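# Load steel nuts onto a scale to match the red marker

## Task

Move steel nuts one at a time from the tray onto the scale's dish, and stop adding at the number of nuts that brings the needle closest to the red marker. At the end the dish must hold only those nuts, each resting on nothing but the dish or other nuts once released, and the scale and every nut outside the tray must be at rest.

## Robot and tools

Robot: a single arm with six revolute joints and a two-finger gripper. Cameras: cam_high, cam_low and cam_wrist, each 896x504. A camera cable lying on an object is treated as the hand touching it.

Joint order: every row you send, and every per-joint list in a result, uses this order: wrist roll, wrist yaw, waist, wrist pitch, shoulder, elbow. A row adds the gripper opening as a seventh number. Stated joint ranges in rad: waist -3.054 to 3.054, shoulder 0.000 to 3.142, elbow 0.000 to 2.356, wrist pitch -1.571 to 1.571, wrist yaw -1.571 to 1.571, wrist roll -3.142 to 3.142. Real ends can differ from these by up to 0.028 rad.

Frame: poses and velocities are given in the scene frame. Its origin is on the table top under the arm's base, +z is up, and +y is to the left when facing along +x. The base may be tilted. end_effector_position (m) is the point midway between the fingers, 3 to 4 cm behind the tips. The fingers point along the gripper's +x axis and close along its y axis. Only the last 1.5 cm of each finger's inner face is flat. Reported pose can be off by a few cm, more at long reach.

execute_actions(actions, cameras): actions is a list of actions. Each action is a table of 1 to 15 rows, one row per 1/30 s control step. If there are fewer than 15 rows, the last row is held for the rest of the 15 steps. A row has 7 numbers, each in [-1, 1]. The first six are joint offsets, counted from the Joint targets at the start of that action, not from the previous row. A value of 1.0 equals 2.055 rad for waist, shoulder and elbow, and 4.263 rad for the three wrist joints. Sending the same offset again moves the joint further. The seventh number is the absolute gripper opening: +1 is fully open, empty fingers meet near -0.78, and values below that down to -1 close no further. Allow at least about 0.6 s to go from fully open to closed. An action is refused if it would push a joint more than 0.028 rad beyond its range. actions=[] simply returns state and images. cameras=[] returns no images; null or omitted returns all; an unknown name invalidates the call.

move(target, speed, blend, opening_speed, blocking, cameras): target is one 7-number row, or a list of up to 15 rows. Each row uses the same layout and scale as above. The joint parts are offsets, all counted from the current Joint targets, not from the previous row. The opening is absolute. speed is the top speed in rad/s of the joint with the farthest to go: 0.01 to 7, default 0.5; give one value, or one per target. blend is in rad and rounds corners between listed targets; the default 0 stops at each one. opening_speed is the rate of change of the opening per second on the -1..+1 scale, 0.2 or more. Paths last at least 0.5 s, and paths over 10 s stop short. A move does not slow for obstacles; faster moves and targets further past a contact hit harder. blocking=false returns after about 0.5 s while the move continues. The result adds a move: line: done, off_target, moving, held or fault, plus limits=held if steps were withheld. done does not mean nothing was touched.

wait(seconds 0 to 10): the scene runs with the last command held. stop: brakes a running move; fast moves need room to brake. zoom_image(camera, region=[x0,y0,x1,y1] in pixels, at most 504x504): an enlarged view of that camera's latest image. finished_scene(scene=1): ends the scene for good.

Result lines: Joint positions (rad, plus finger gap in m, 0.080 when fully open), Joint velocities, and Joint targets, which are the base for your next offsets. grip_measured uses the opening scale; to hold an object, command about 0.08 below the reading at first touch. grip_effort_n is the motor effort in N, negative when closing; it is not the pad force. Joint torques and External joint torques are in the same joint order, and a positive value is toward a larger angle. Other messages: "joint sent to its limit"; "joint command not followed" (the clearance check changed targets); blocked (the arm was stopped and is holding); MOTOR HOT from 50 °C; OVER-TEMPERATURE FAULT at 95 °C (a 30 to 60 s hold, possibly power off); TORQUE FAULT, a 10 s stop once contact torque hits the load limit. Load limits in N m: waist 17.4, shoulder 21.6, elbow 21.1, wrist pitch 3.78, wrist yaw 3.66, wrist roll 3.43. A held object's weight counts toward these.

Motion limits: each step, the targets stay within 0.368 rad (big joints) or 0.763 rad (wrist joints) of the measured angles. If the hand would end up more than 70 mm away, the targets are scaled back, so large moves take several actions. The wrist drives are weak and have play. To end a push, or after the arm is dragged, command the targets back past the measured positions. The scene runs on while you think.

Avoid: dropping nuts or releasing them while they move, slams and hard pushes, knocking anything off the table, and heavy sustained loads that heat the motors. Objects may now and then be nudged by outside pushes.

Each tool is called after "Emit:" by a JSON object that holds its "op" and its "data".

## Session

Emit:
{"op": "execute_actions", "data": {"actions": []}}

Scene clock: 0.00 s.
end_effector_position=(+0.1200, -0.2191, +0.3044) grip_measured=+1.000 grip_effort_n=n/a end_effector_quat_wxyz=(+0.799, -0.156, +0.571, +0.110)
Joint names: [wrist roll, wrist yaw, waist, wrist pitch, shoulder, elbow]
Joint positions: [-1.708 -0.381 -1.352 -1.35 1.643 1.324 0.08]
Joint velocities: within noise
Joint torques (N m): no reading
External joint torques (N m): no reading
Heat: hottest waist 36 °C (+0.0 °C/min).
Joint targets: [-1.703 -0.385 -1.352 -1.346 1.643 1.323]
Tool commands: gripper/opening=+1.0

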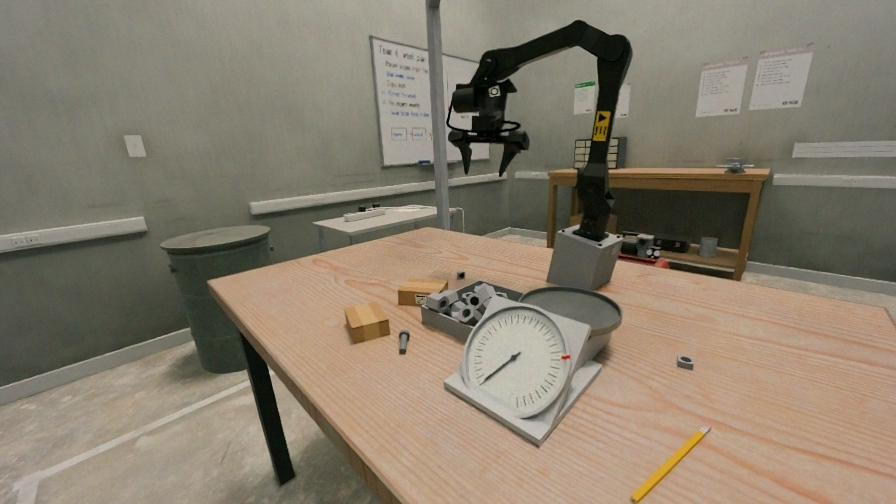

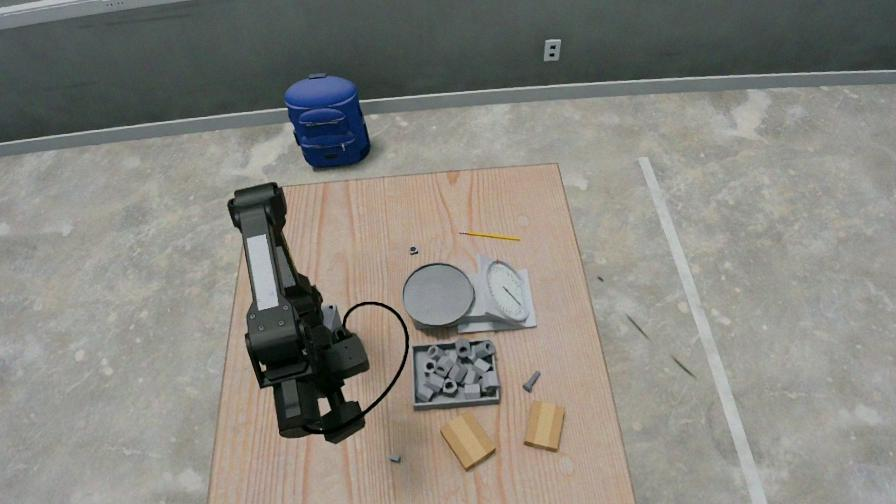

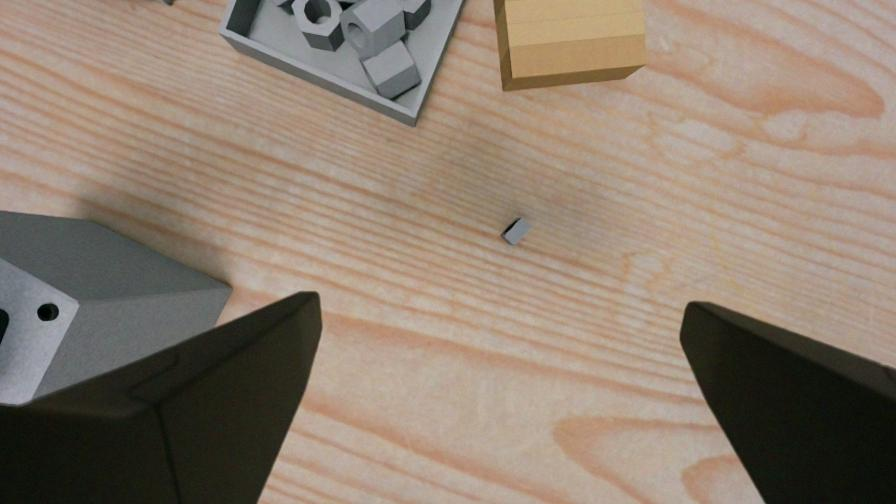

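Emit:
{"op": "zoom_image", "data": {"camera": "cam_low", "region": [400, 260, 640, 450]}}

Emit:
{"op": "zoom_image", "data": {"camera": "cam_high", "region": [380, 230, 580, 430]}}

Emit:
{"op": "zoom_image", "data": {"camera": "cam_low", "region": [450, 290, 590, 430]}}

Scaled by 2.100.

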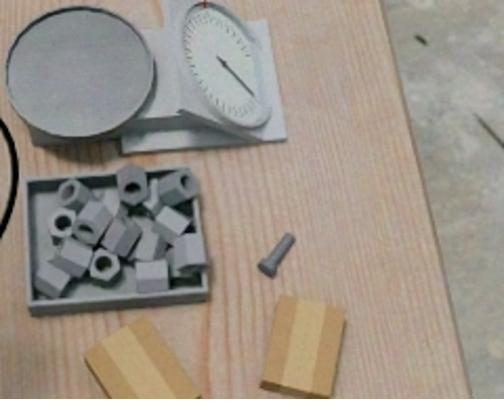

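Scaled by 2.520.

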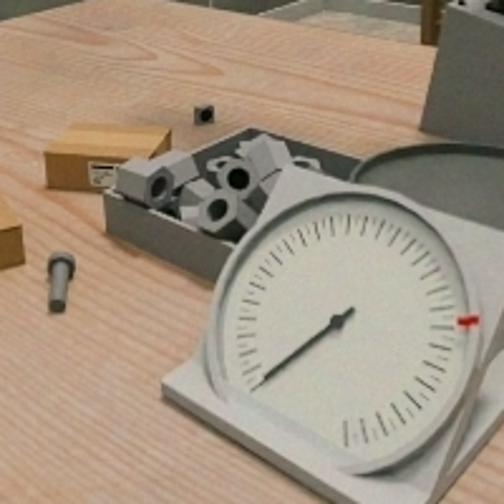

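Scaled by 3.600.

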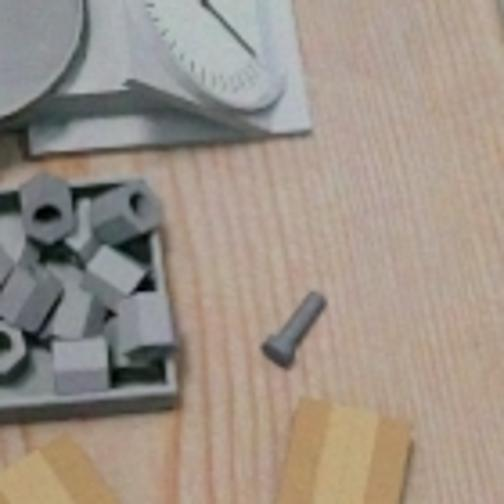

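Emit:
{"op": "zoom_image", "data": {"camera": "cam_low", "region": [405, 330, 505, 420]}}

Emit:
{"op": "zoom_image", "data": {"camera": "cam_high", "region": [410, 260, 530, 350]}}

Emit:
{"op": "zoom_image", "data": {"camera": "cam_high", "region": [440, 290, 600, 430]}}

Emit:
{"op": "zoom_image", "data": {"camera": "cam_low", "region": [390, 240, 540, 340]}}

Scaled by 5.040.

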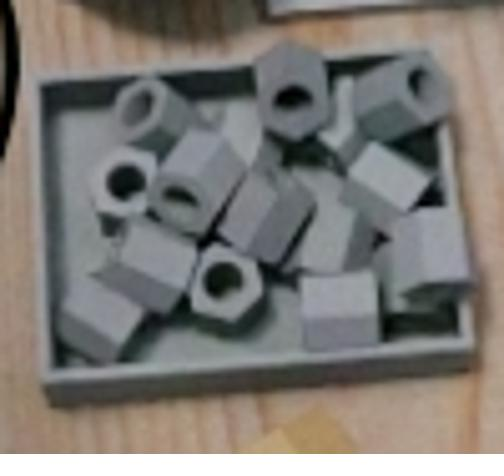

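Scaled by 4.200.

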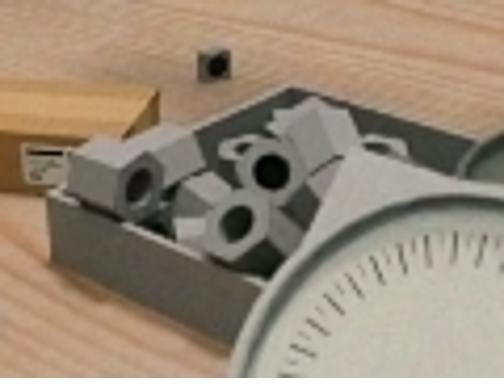

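Scaled by 3.150.

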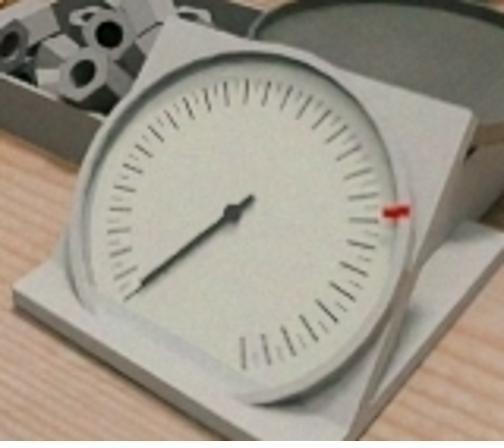

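Scaled by 3.360.

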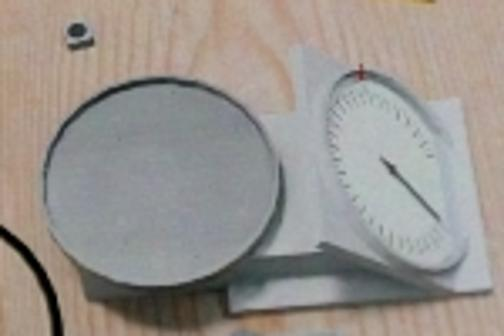

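Emit:
{"op": "move", "data": {"target": [0.3444, 0.0903, 0.5436, -0.0127, 0, 0, 1.0], "speed": 1.0}}

Scene clock: 11.37 s.
end_effector_position=(+0.2542, -0.0301, +0.2565) grip_measured=+1.000 grip_effort_n=-0.7 end_effector_quat_wxyz=(+0.646, -0.054, +0.760, -0.046)
Joint names: [wrist roll, wrist yaw, waist, wrist pitch, shoulder, elbow]
Joint positions: [-0.249 -0.011 -0.238 -1.402 1.643 1.324 0.08]
Joint velocities: within noise
Joint torques (N m): [0.41 0.34 -0.95 -0.04 -6.07 4.98]
External joint torques (N m): [0.4 0.24 0.34 -0.17 -0.1 -0.57]
Heat: hottest waist 36 °C (+0.0 °C/min).
Joint targets: [-0.235 0.000 -0.234 -1.400 1.643 1.323]
move: done
camera_calibration:
cam_wrist: T_world_to_cam=[[0.0372449, -0.990977, 0.128755, -0.0605304], [-0.860243, 0.0337711, 0.508764, 0.113485], [-0.508522, -0.12971, -0.851223, 0.41514], [0, 0, 0, 1]] pos_world=[0.310987, -0.00996907, 0.303433]

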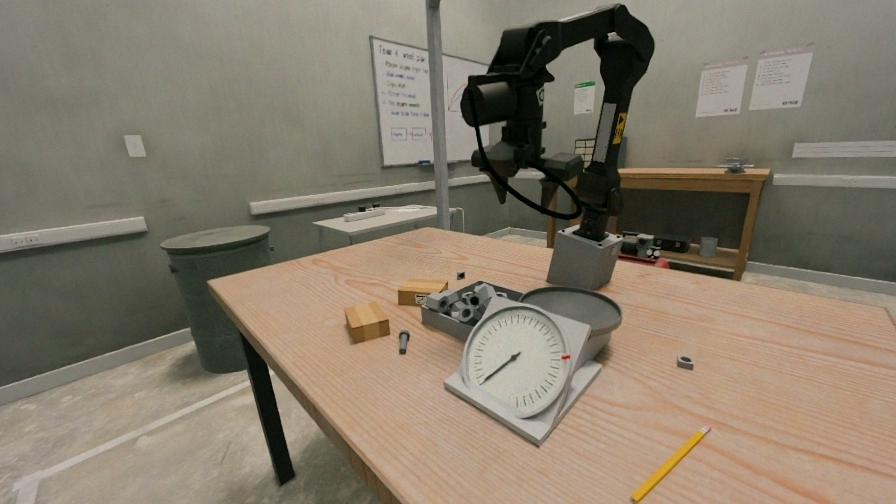

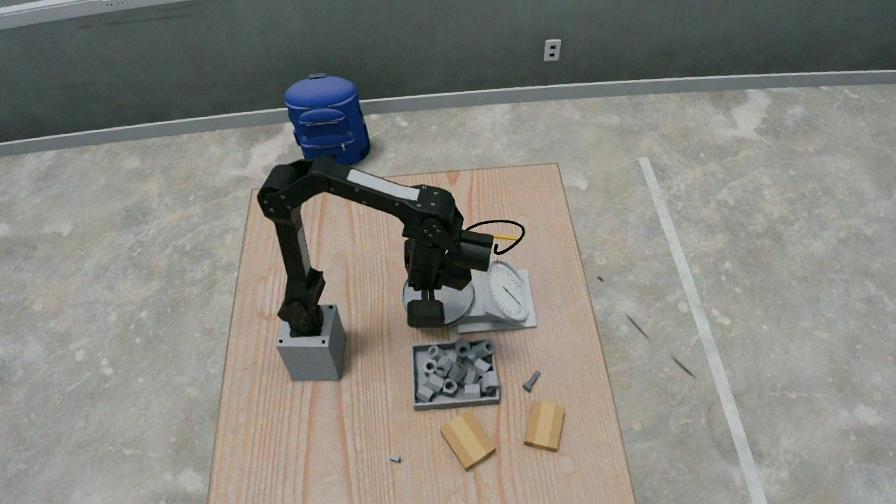

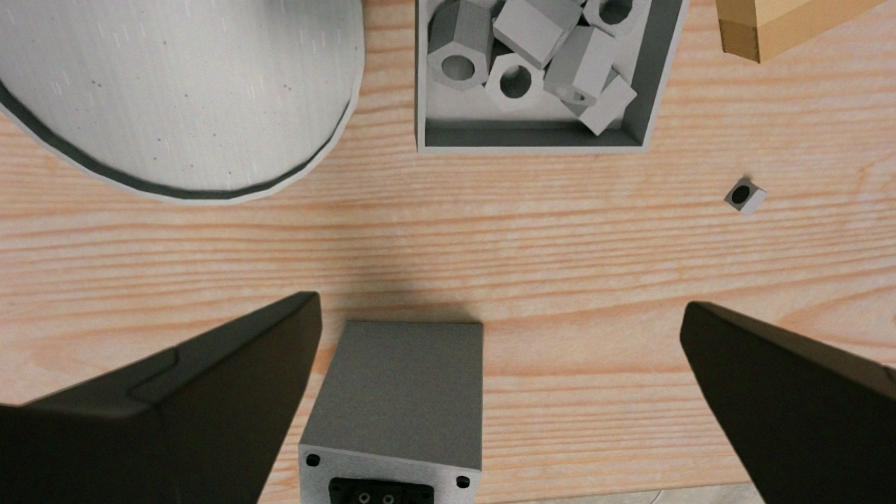

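Emit:
{"op": "move", "data": {"target": [-0.0345, -0.0422, -0.0720, 0.0790, 0.0730, -0.0423, 1.0], "speed": 0.8}}

Scene clock: 19.87 s.
end_effector_position=(+0.2992, -0.0722, +0.2034) grip_measured=+1.000 grip_effort_n=-0.7 end_effector_quat_wxyz=(+0.710, -0.011, +0.704, -0.003)
Joint names: [wrist roll, wrist yaw, waist, wrist pitch, shoulder, elbow]
Joint positions: [-0.378 -0.168 -0.38 -1.071 1.783 1.247 0.08]
Joint velocities: within noise
Joint torques (N m): [-0.33 -0.32 -1.62 0.74 -6.07 3.97]
External joint torques (N m): [-0.33 -0.3 -0.19 0.37 0.82 -1.68]
Heat: hottest waist 36 °C (+0.0 °C/min).
Joint targets: [-0.382 -0.180 -0.383 -1.064 1.793 1.236]
move: done
camera_calibration:
cam_wrist: T_world_to_cam=[[0.0273523, -0.999571, 0.010456, -0.0707418], [-0.934292, -0.0218438, 0.355838, 0.229845], [-0.355457, -0.019502, -0.934489, 0.366479], [0, 0, 0, 1]] pos_world=[0.346945, -0.0585437, 0.261423]

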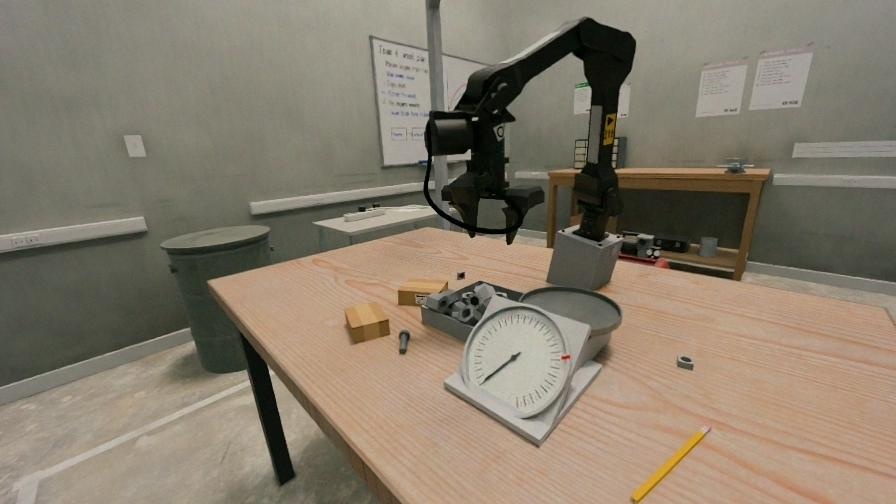

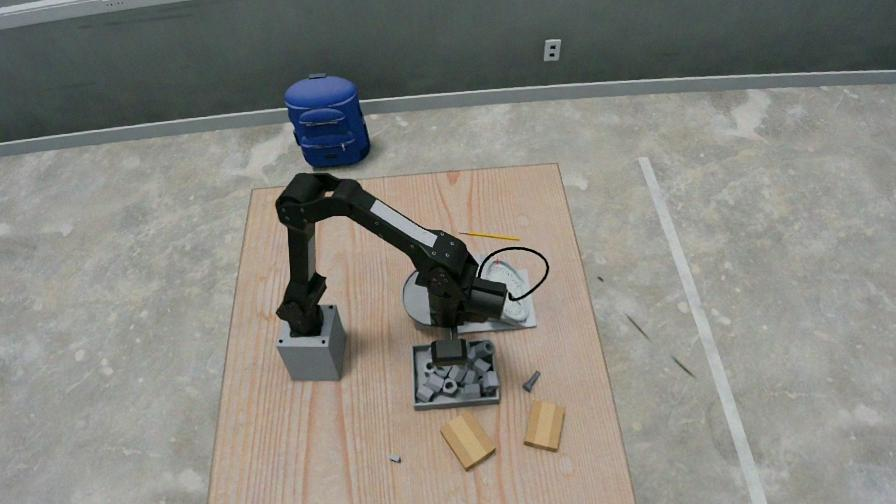

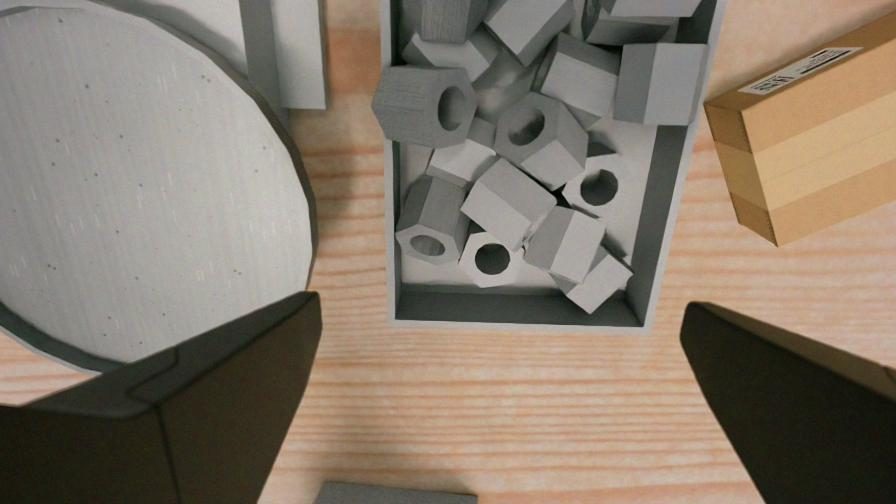

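Emit:
{"op": "zoom_image", "data": {"camera": "cam_wrist", "region": [360, 0, 740, 340]}}

Scaled by 1.326.

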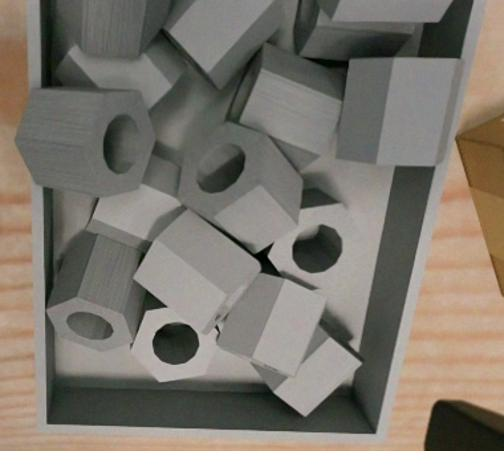

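Emit:
{"op": "zoom_image", "data": {"camera": "cam_low", "region": [400, 220, 560, 420]}}

Scaled by 2.520.

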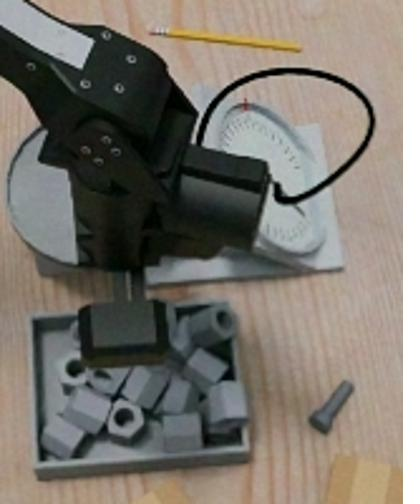

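Emit:
{"op": "zoom_image", "data": {"camera": "cam_high", "region": [400, 70, 640, 260]}}

Scaled by 2.100.

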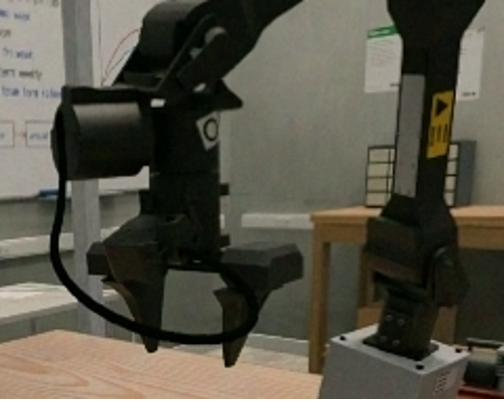

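Emit:
{"op": "move", "data": {"target": [-0.3913, 0.0015, -0.0513, 0.0310, 0.1748, 0.1017, 0.35], "speed": 1.0}}

Scene clock: 37.30 s.
end_effector_position=(+0.3439, -0.1447, +0.1410) grip_measured=+0.352 grip_effort_n=-14.7 end_effector_quat_wxyz=(+0.500, -0.499, +0.505, +0.496)
Joint names: [wrist roll, wrist yaw, waist, wrist pitch, shoulder, elbow]
Joint positions: [-2.036 -0.168 -0.485 -0.937 2.138 1.436 0.051]
Joint velocities: within noise
Joint torques (N m): [-0.4 -0.1 -1.96 0.52 -7.65 5.72]
External joint torques (N m): [-0.4 -0.07 -0.14 0.26 1.34 0.42]
Heat: hottest waist 36 °C (+0.0 °C/min).
Joint targets: [-2.050 -0.174 -0.488 -0.931 2.152 1.445]
move: done
camera_calibration:
cam_wrist: T_world_to_cam=[[0.999919, 0.00550454, -0.0114872, -0.329775], [0.00938197, -0.92824, 0.371863, -0.165673], [-0.00861598, -0.37194, -0.928217, 0.151542], [0, 0, 0, 1]] pos_world=[0.332608, -0.0956044, 0.198483]

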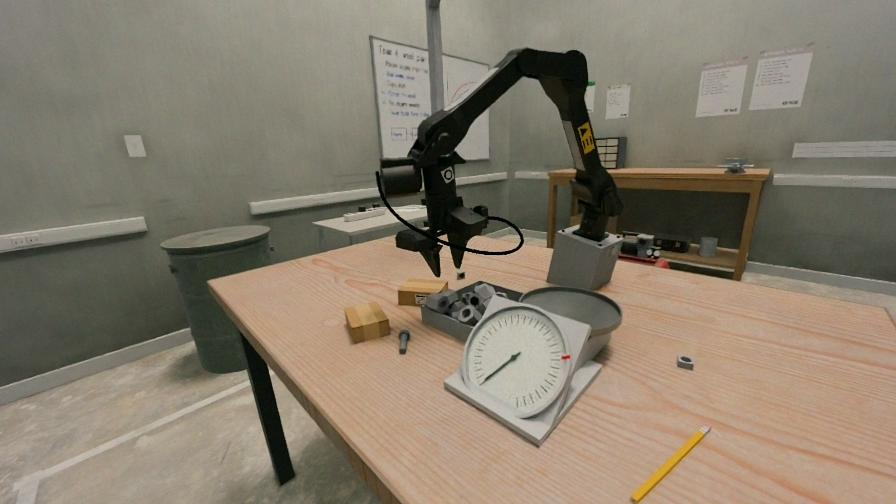

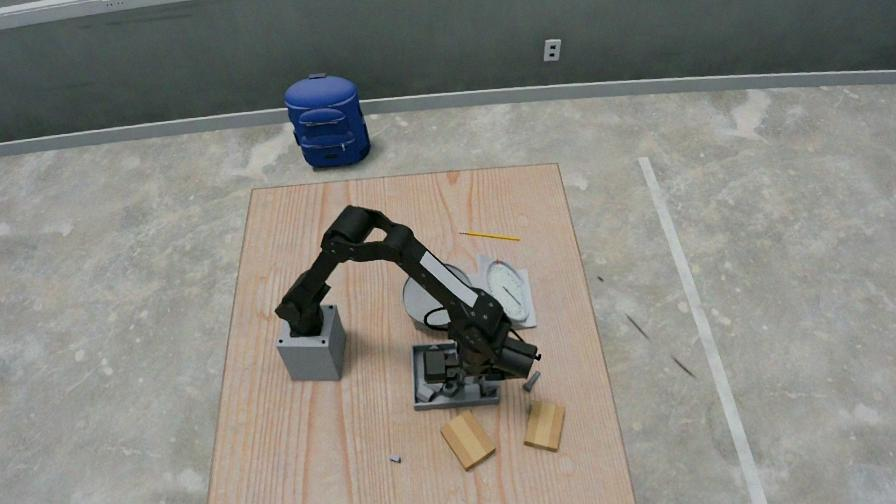

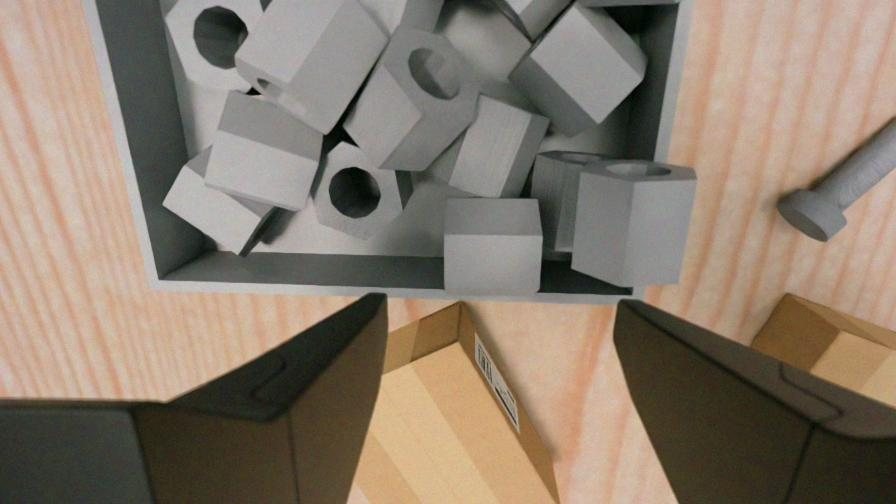

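Emit:
{"op": "zoom_image", "data": {"camera": "cam_wrist", "region": [130, 0, 430, 310]}}

Emit:
{"op": "zoom_image", "data": {"camera": "cam_wrist", "region": [410, 0, 710, 310]}}

Scaled by 1.626.

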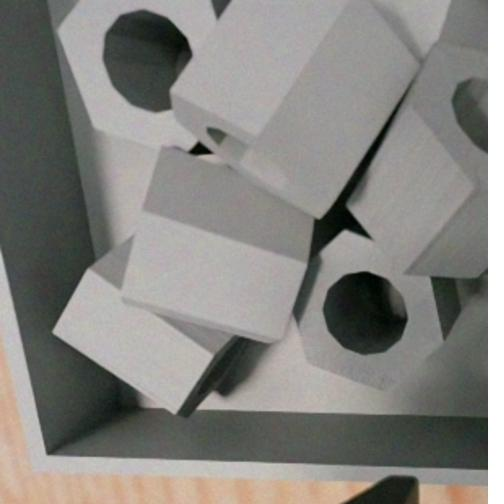

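Scaled by 1.626.

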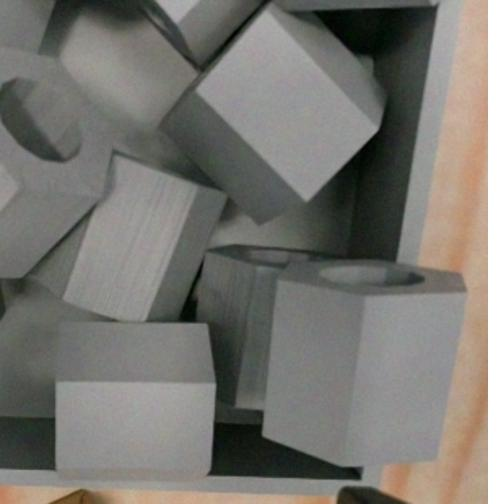

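Emit:
{"op": "move", "data": {"target": [0.0115, -0.0006, 0.0234, -0.0176, 0.0705, 0.1107, 0.45], "speed": 0.7, "cameras": ["cam_wrist", "cam_low"]}}

Scene clock: 44.47 s.
end_effector_position=(+0.3884, -0.1473, +0.1371) grip_measured=+0.448 grip_effort_n=13.3 end_effector_quat_wxyz=(+0.496, -0.505, +0.501, +0.497)
Joint names: [wrist roll, wrist yaw, waist, wrist pitch, shoulder, elbow]
Joint positions: [-2.005 -0.168 -0.441 -1.006 2.282 1.663 0.055]
Joint velocities: within noise
Joint torques (N m): [0.32 -0.2 -1.91 0.05 -8.61 5.85]
External joint torques (N m): [0.32 -0.16 0.07 -0.24 1.52 0.38]
Heat: hottest waist 36 °C (+0.0 °C/min).
Joint targets: [-2.001 -0.176 -0.440 -1.006 2.297 1.673]
move: done
camera_calibration:
cam_wrist: T_world_to_cam=[[0.999755, 0.021079, -0.00674414, -0.372504], [0.0220661, -0.92595, 0.377001, -0.172367], [0.00170207, -0.377057, -0.926188, 0.142229], [0, 0, 0, 1]] pos_world=[0.375974, -0.0981227, 0.194201]
Images, in order (width x height): cam_low 896x504, cam_wrist 896x504.

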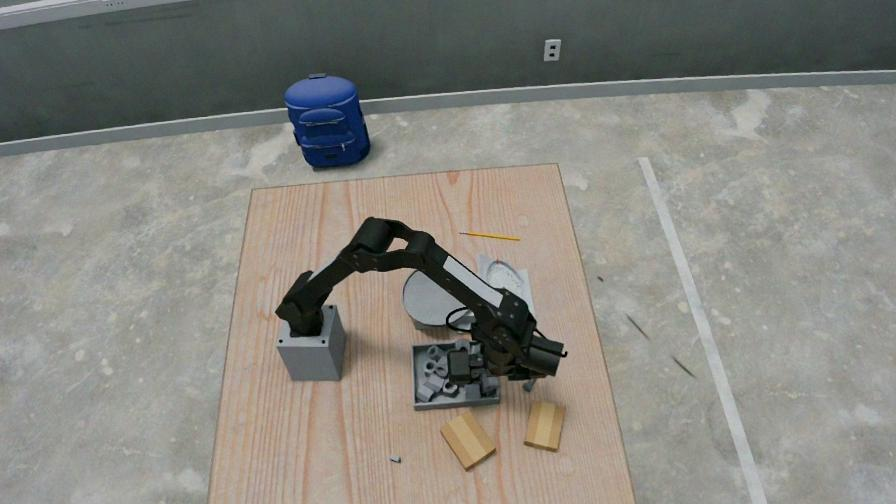

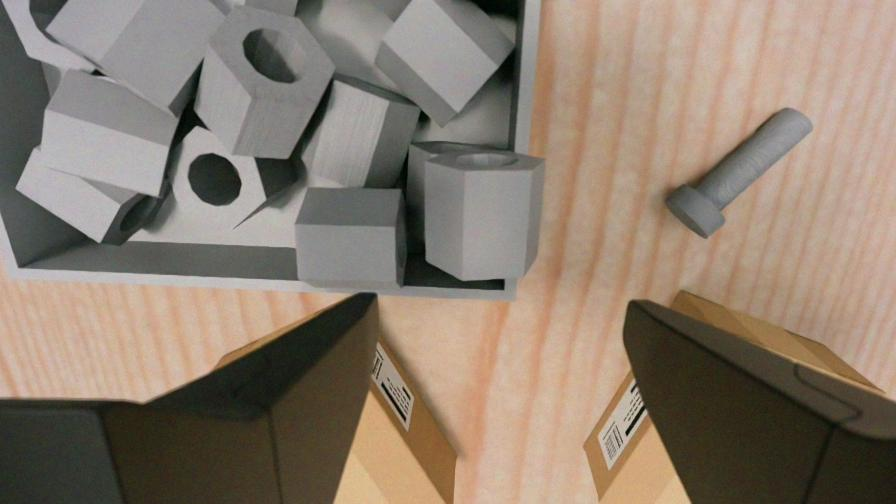

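Emit:
{"op": "zoom_image", "data": {"camera": "cam_wrist", "region": [380, 110, 580, 310]}}

Scaled by 2.520.

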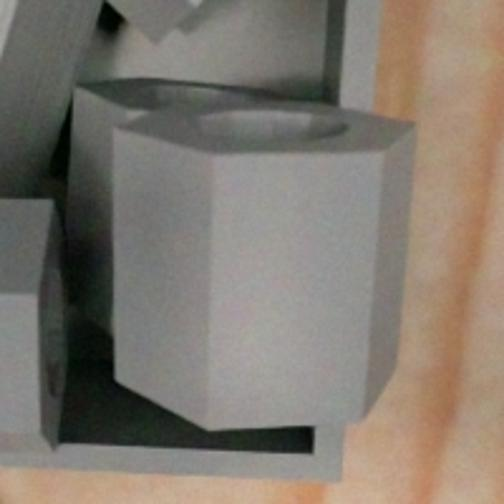

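Emit:
{"op": "zoom_image", "data": {"camera": "cam_wrist", "region": [300, 260, 720, 504]}}

Emit:
{"op": "zoom_image", "data": {"camera": "cam_high", "region": [380, 160, 560, 340]}}

Scaled by 1.200.

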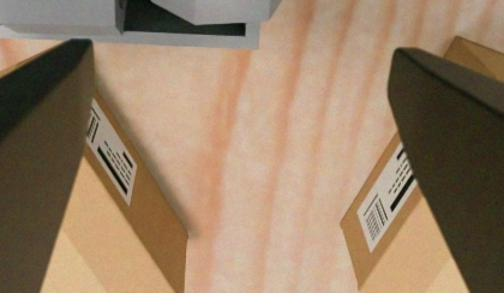

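This scene's latest camera images include none from cam_high. They are from: cam_low, cam_wrist. cam_high's image comes with the result of a call that names it in "cameras".

Emit:
{"op": "move", "data": {"target": [0.0117, -0.0008, 0.0242, 0.0430, 0.0231, -0.0620, 0.22], "speed": 0.3}}

Scene clock: 57.30 s.
end_effector_position=(+0.3909, -0.1360, +0.0897) grip_measured=+0.222 grip_effort_n=-14.2 end_effector_quat_wxyz=(+0.496, -0.510, +0.500, +0.493)
Joint names: [wrist roll, wrist yaw, waist, wrist pitch, shoulder, elbow]
Joint positions: [-1.956 -0.168 -0.393 -0.83 2.331 1.555 0.045]
Joint velocities: within noise
Joint torques (N m): [0.31 -0.32 -1.72 0.59 -8.82 3.58]
External joint torques (N m): [0.31 -0.28 0.29 0.3 1.3 -1.52]
Heat: hottest waist 36 °C (+0.0 °C/min).
Joint targets: [-1.951 -0.180 -0.390 -0.823 2.345 1.545]
move: done
camera_calibration:
cam_wrist: T_world_to_cam=[[0.999745, 0.0224053, 0.00272136, -0.376271], [0.0196525, -0.923456, 0.3832, -0.143322], [0.0110988, -0.383049, -0.923662, 0.0978457], [0, 0, 0, 1]] pos_world=[0.377906, -0.0864416, 0.146321]

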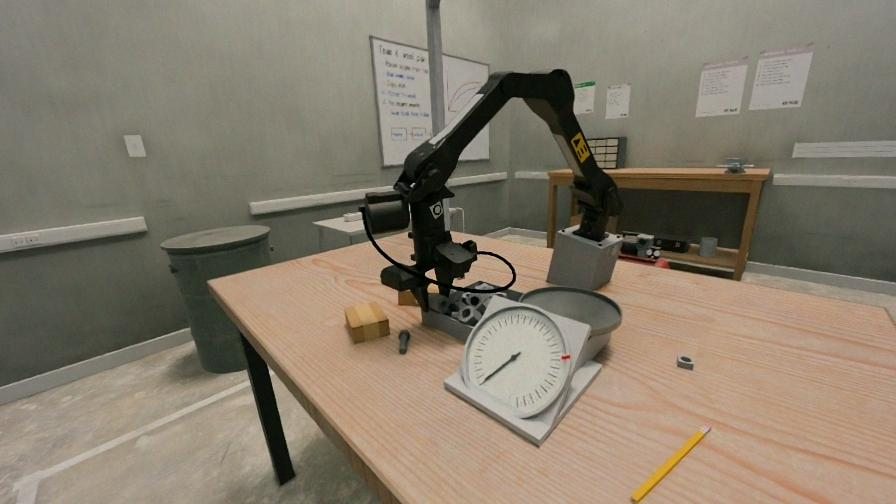

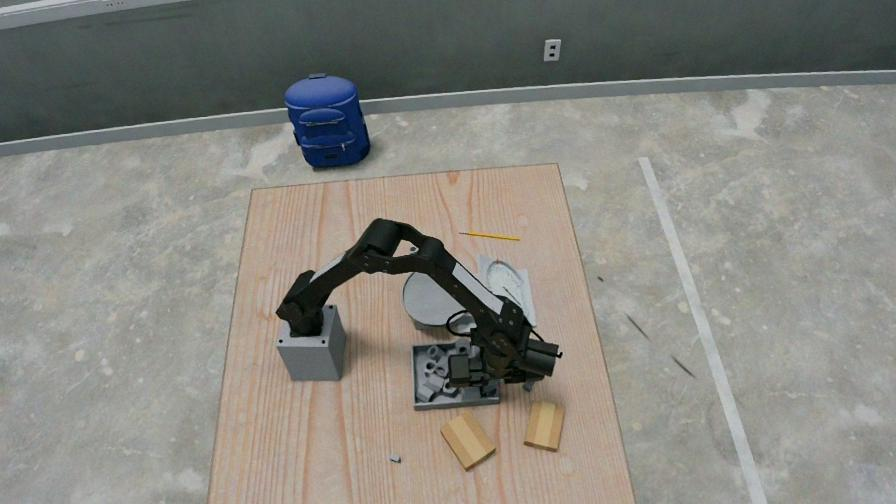

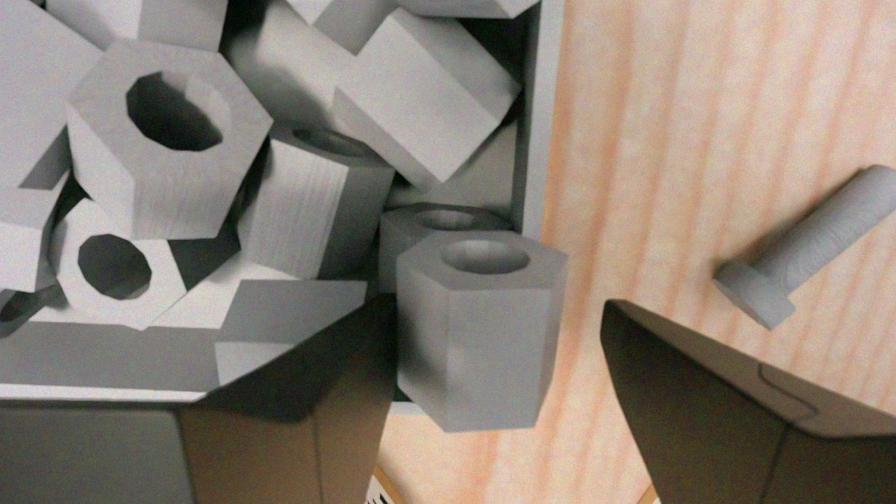

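Emit:
{"op": "move", "data": {"target": [0, 0, -0.0015, 0.0050, -0.0040, -0.0144, 0.22], "speed": 0.3, "cameras": ["cam_wrist"]}}

Scene clock: 59.73 s.
end_effector_position=(+0.3868, -0.1353, +0.0838) grip_measured=+0.222 grip_effort_n=-13.7 end_effector_quat_wxyz=(+0.497, -0.508, +0.501, +0.495)
Joint names: [wrist roll, wrist yaw, waist, wrist pitch, shoulder, elbow]
Joint positions: [-1.956 -0.169 -0.393 -0.807 2.331 1.528 0.045]
Joint velocities: within noise
Joint torques (N m): [0.31 -0.27 -1.97 0.4 -9.76 3.27]
External joint torques (N m): [0.31 -0.24 -0.02 0.1 0.2 -1.76]
Heat: hottest waist 36 °C (+0.0 °C/min).
Joint targets: [-1.951 -0.180 -0.393 -0.802 2.336 1.516]
move: done
camera_calibration:
cam_wrist: T_world_to_cam=[[0.999766, 0.0216477, -0.0003634, -0.371996], [0.0201584, -0.924598, 0.380412, -0.140483], [0.00789906, -0.38033, -0.924817, 0.094403], [0, 0, 0, 1]] pos_world=[0.373995, -0.0859331, 0.140612]
Images, in order (width x height): cam_wrist 896x504.

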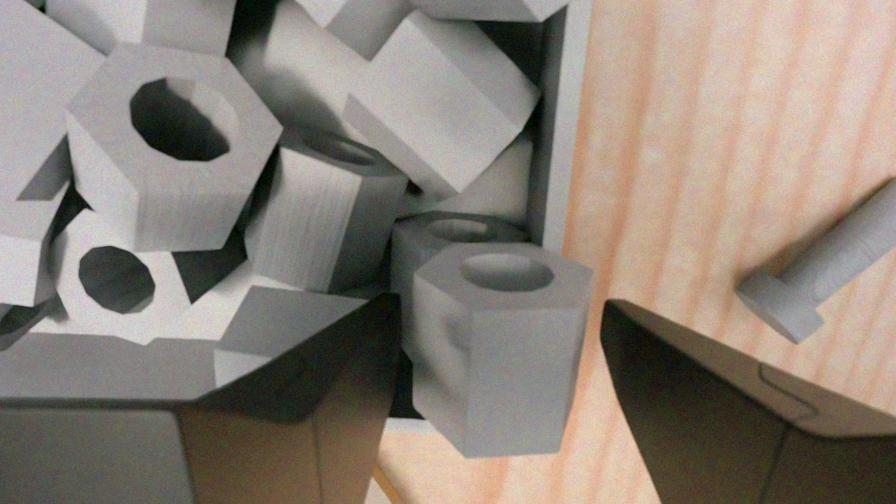

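Emit:
{"op": "move", "data": {"target": [0, 0, 0, 0, 0, 0, -0.22], "opening_speed": 0.6, "cameras": ["cam_wrist"]}}

Scene clock: 61.23 s.
end_effector_position=(+0.3859, -0.1351, +0.0832) grip_measured=-0.065 grip_effort_n=-83.5 end_effector_quat_wxyz=(+0.496, -0.507, +0.501, +0.495)
Joint names: [wrist roll, wrist yaw, waist, wrist pitch, shoulder, elbow]
Joint positions: [-1.956 -0.169 -0.393 -0.807 2.331 1.526 0.032]
Joint velocities: within noise
Joint torques (N m): [0.31 -0.27 -1.98 0.39 -9.76 3.53]
External joint torques (N m): [0.31 -0.23 0 0.12 0.2 -1.44]
Heat: hottest waist 36 °C (+0.0 °C/min).
Joint targets: [-1.951 -0.180 -0.393 -0.802 2.336 1.516]
move: done
camera_calibration:
cam_wrist: T_world_to_cam=[[0.999771, 0.0212027, -0.00275216, -0.370998], [0.0206611, -0.92498, 0.379455, -0.140176], [0.00549979, -0.379425, -0.925206, 0.0950483], [0, 0, 0, 1]] pos_world=[0.373286, -0.0857302, 0.140109]
Images, in order (width x height): cam_wrist 896x504.

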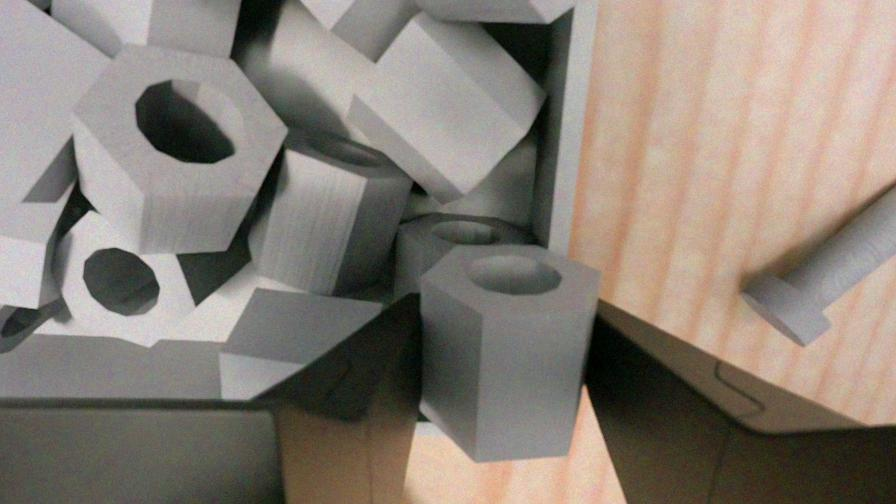

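Emit:
{"op": "move", "data": {"target": [[-0.0087, 0.0006, -0.0165, -0.0928, -0.0825, 0.1071, -0.22], [0.1039, -0.0008, 0.2169, -0.0743, -0.3560, -0.1614, -0.22]], "speed": [0.4, 0.8], "blend": 0.06}}

Scene clock: 68.20 s.
end_effector_position=(+0.2845, +0.0638, +0.2116) grip_measured=-0.065 grip_effort_n=-83.5 end_effector_quat_wxyz=(+0.493, -0.504, +0.502, +0.501)
Joint names: [wrist roll, wrist yaw, waist, wrist pitch, shoulder, elbow]
Joint positions: [-1.513 -0.175 0.051 -1.124 1.617 1.193 0.032]
Joint velocities: within noise
Joint torques (N m): [0.32 -0.22 -1.13 0.55 -7.82 4.09]
External joint torques (N m): [0.32 -0.18 0.14 0.27 -1.68 -1.47]
Heat: hottest waist 36 °C (+0.0 °C/min).
Joint targets: [-1.509 -0.183 0.053 -1.119 1.605 1.184]
move: done
camera_calibration:
cam_wrist: T_world_to_cam=[[0.999525, 0.0265225, -0.0157006, -0.271009], [0.0304782, -0.926339, 0.375456, -0.00469463], [-0.00458607, -0.375756, -0.926707, 0.292854], [0, 0, 0, 1]] pos_world=[0.272366, 0.112881, 0.268897]

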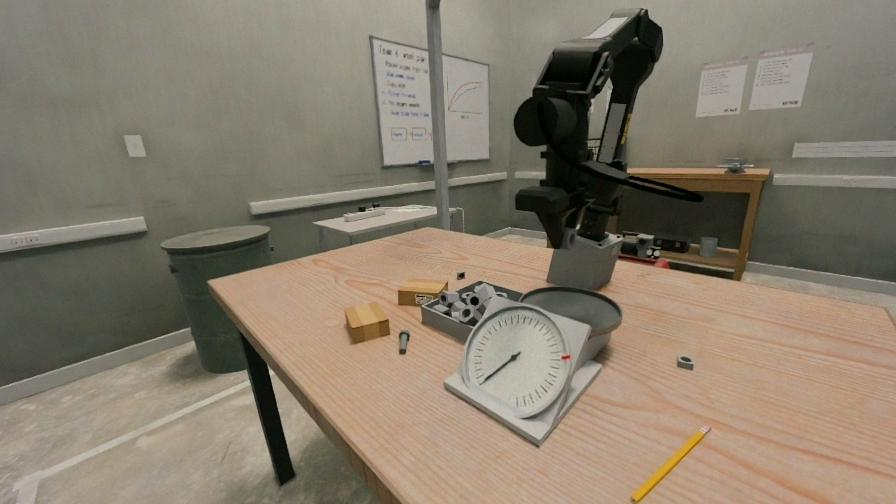

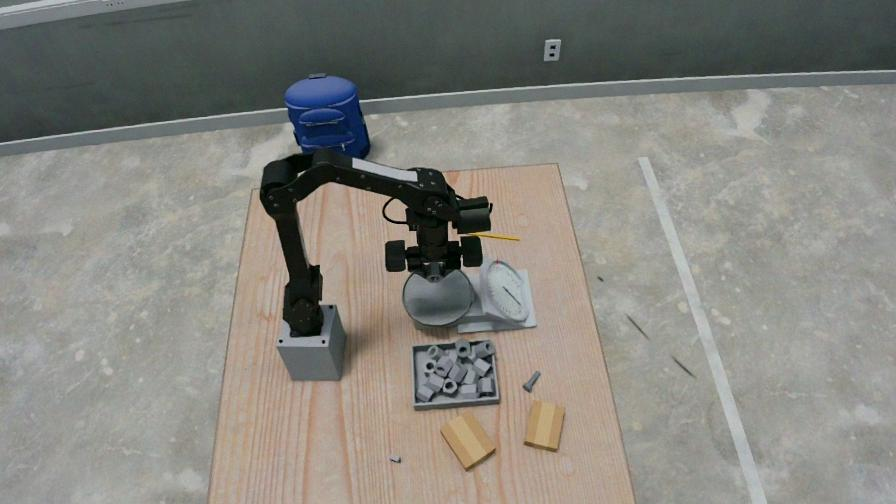

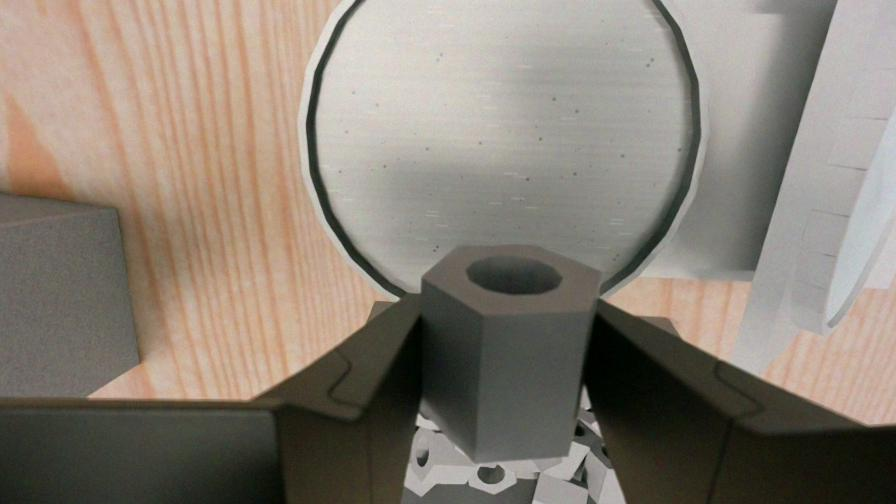

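Emit:
{"op": "zoom_image", "data": {"camera": "cam_wrist", "region": [280, 0, 720, 310]}}

Emit:
{"op": "zoom_image", "data": {"camera": "cam_high", "region": [440, 200, 640, 400]}}

Scaled by 1.145.

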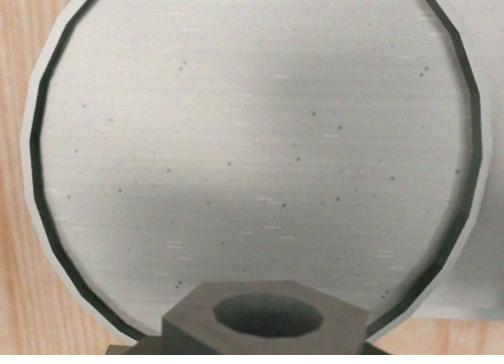

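Scaled by 2.520.

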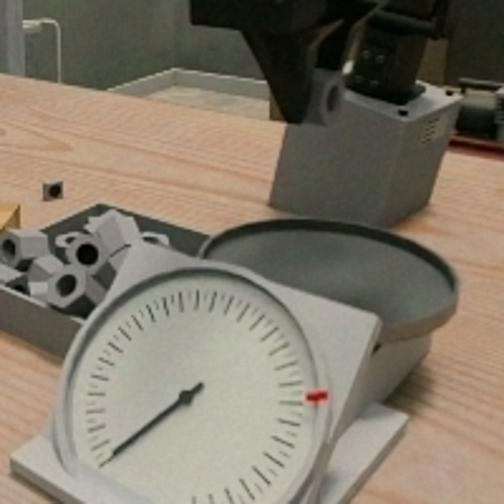

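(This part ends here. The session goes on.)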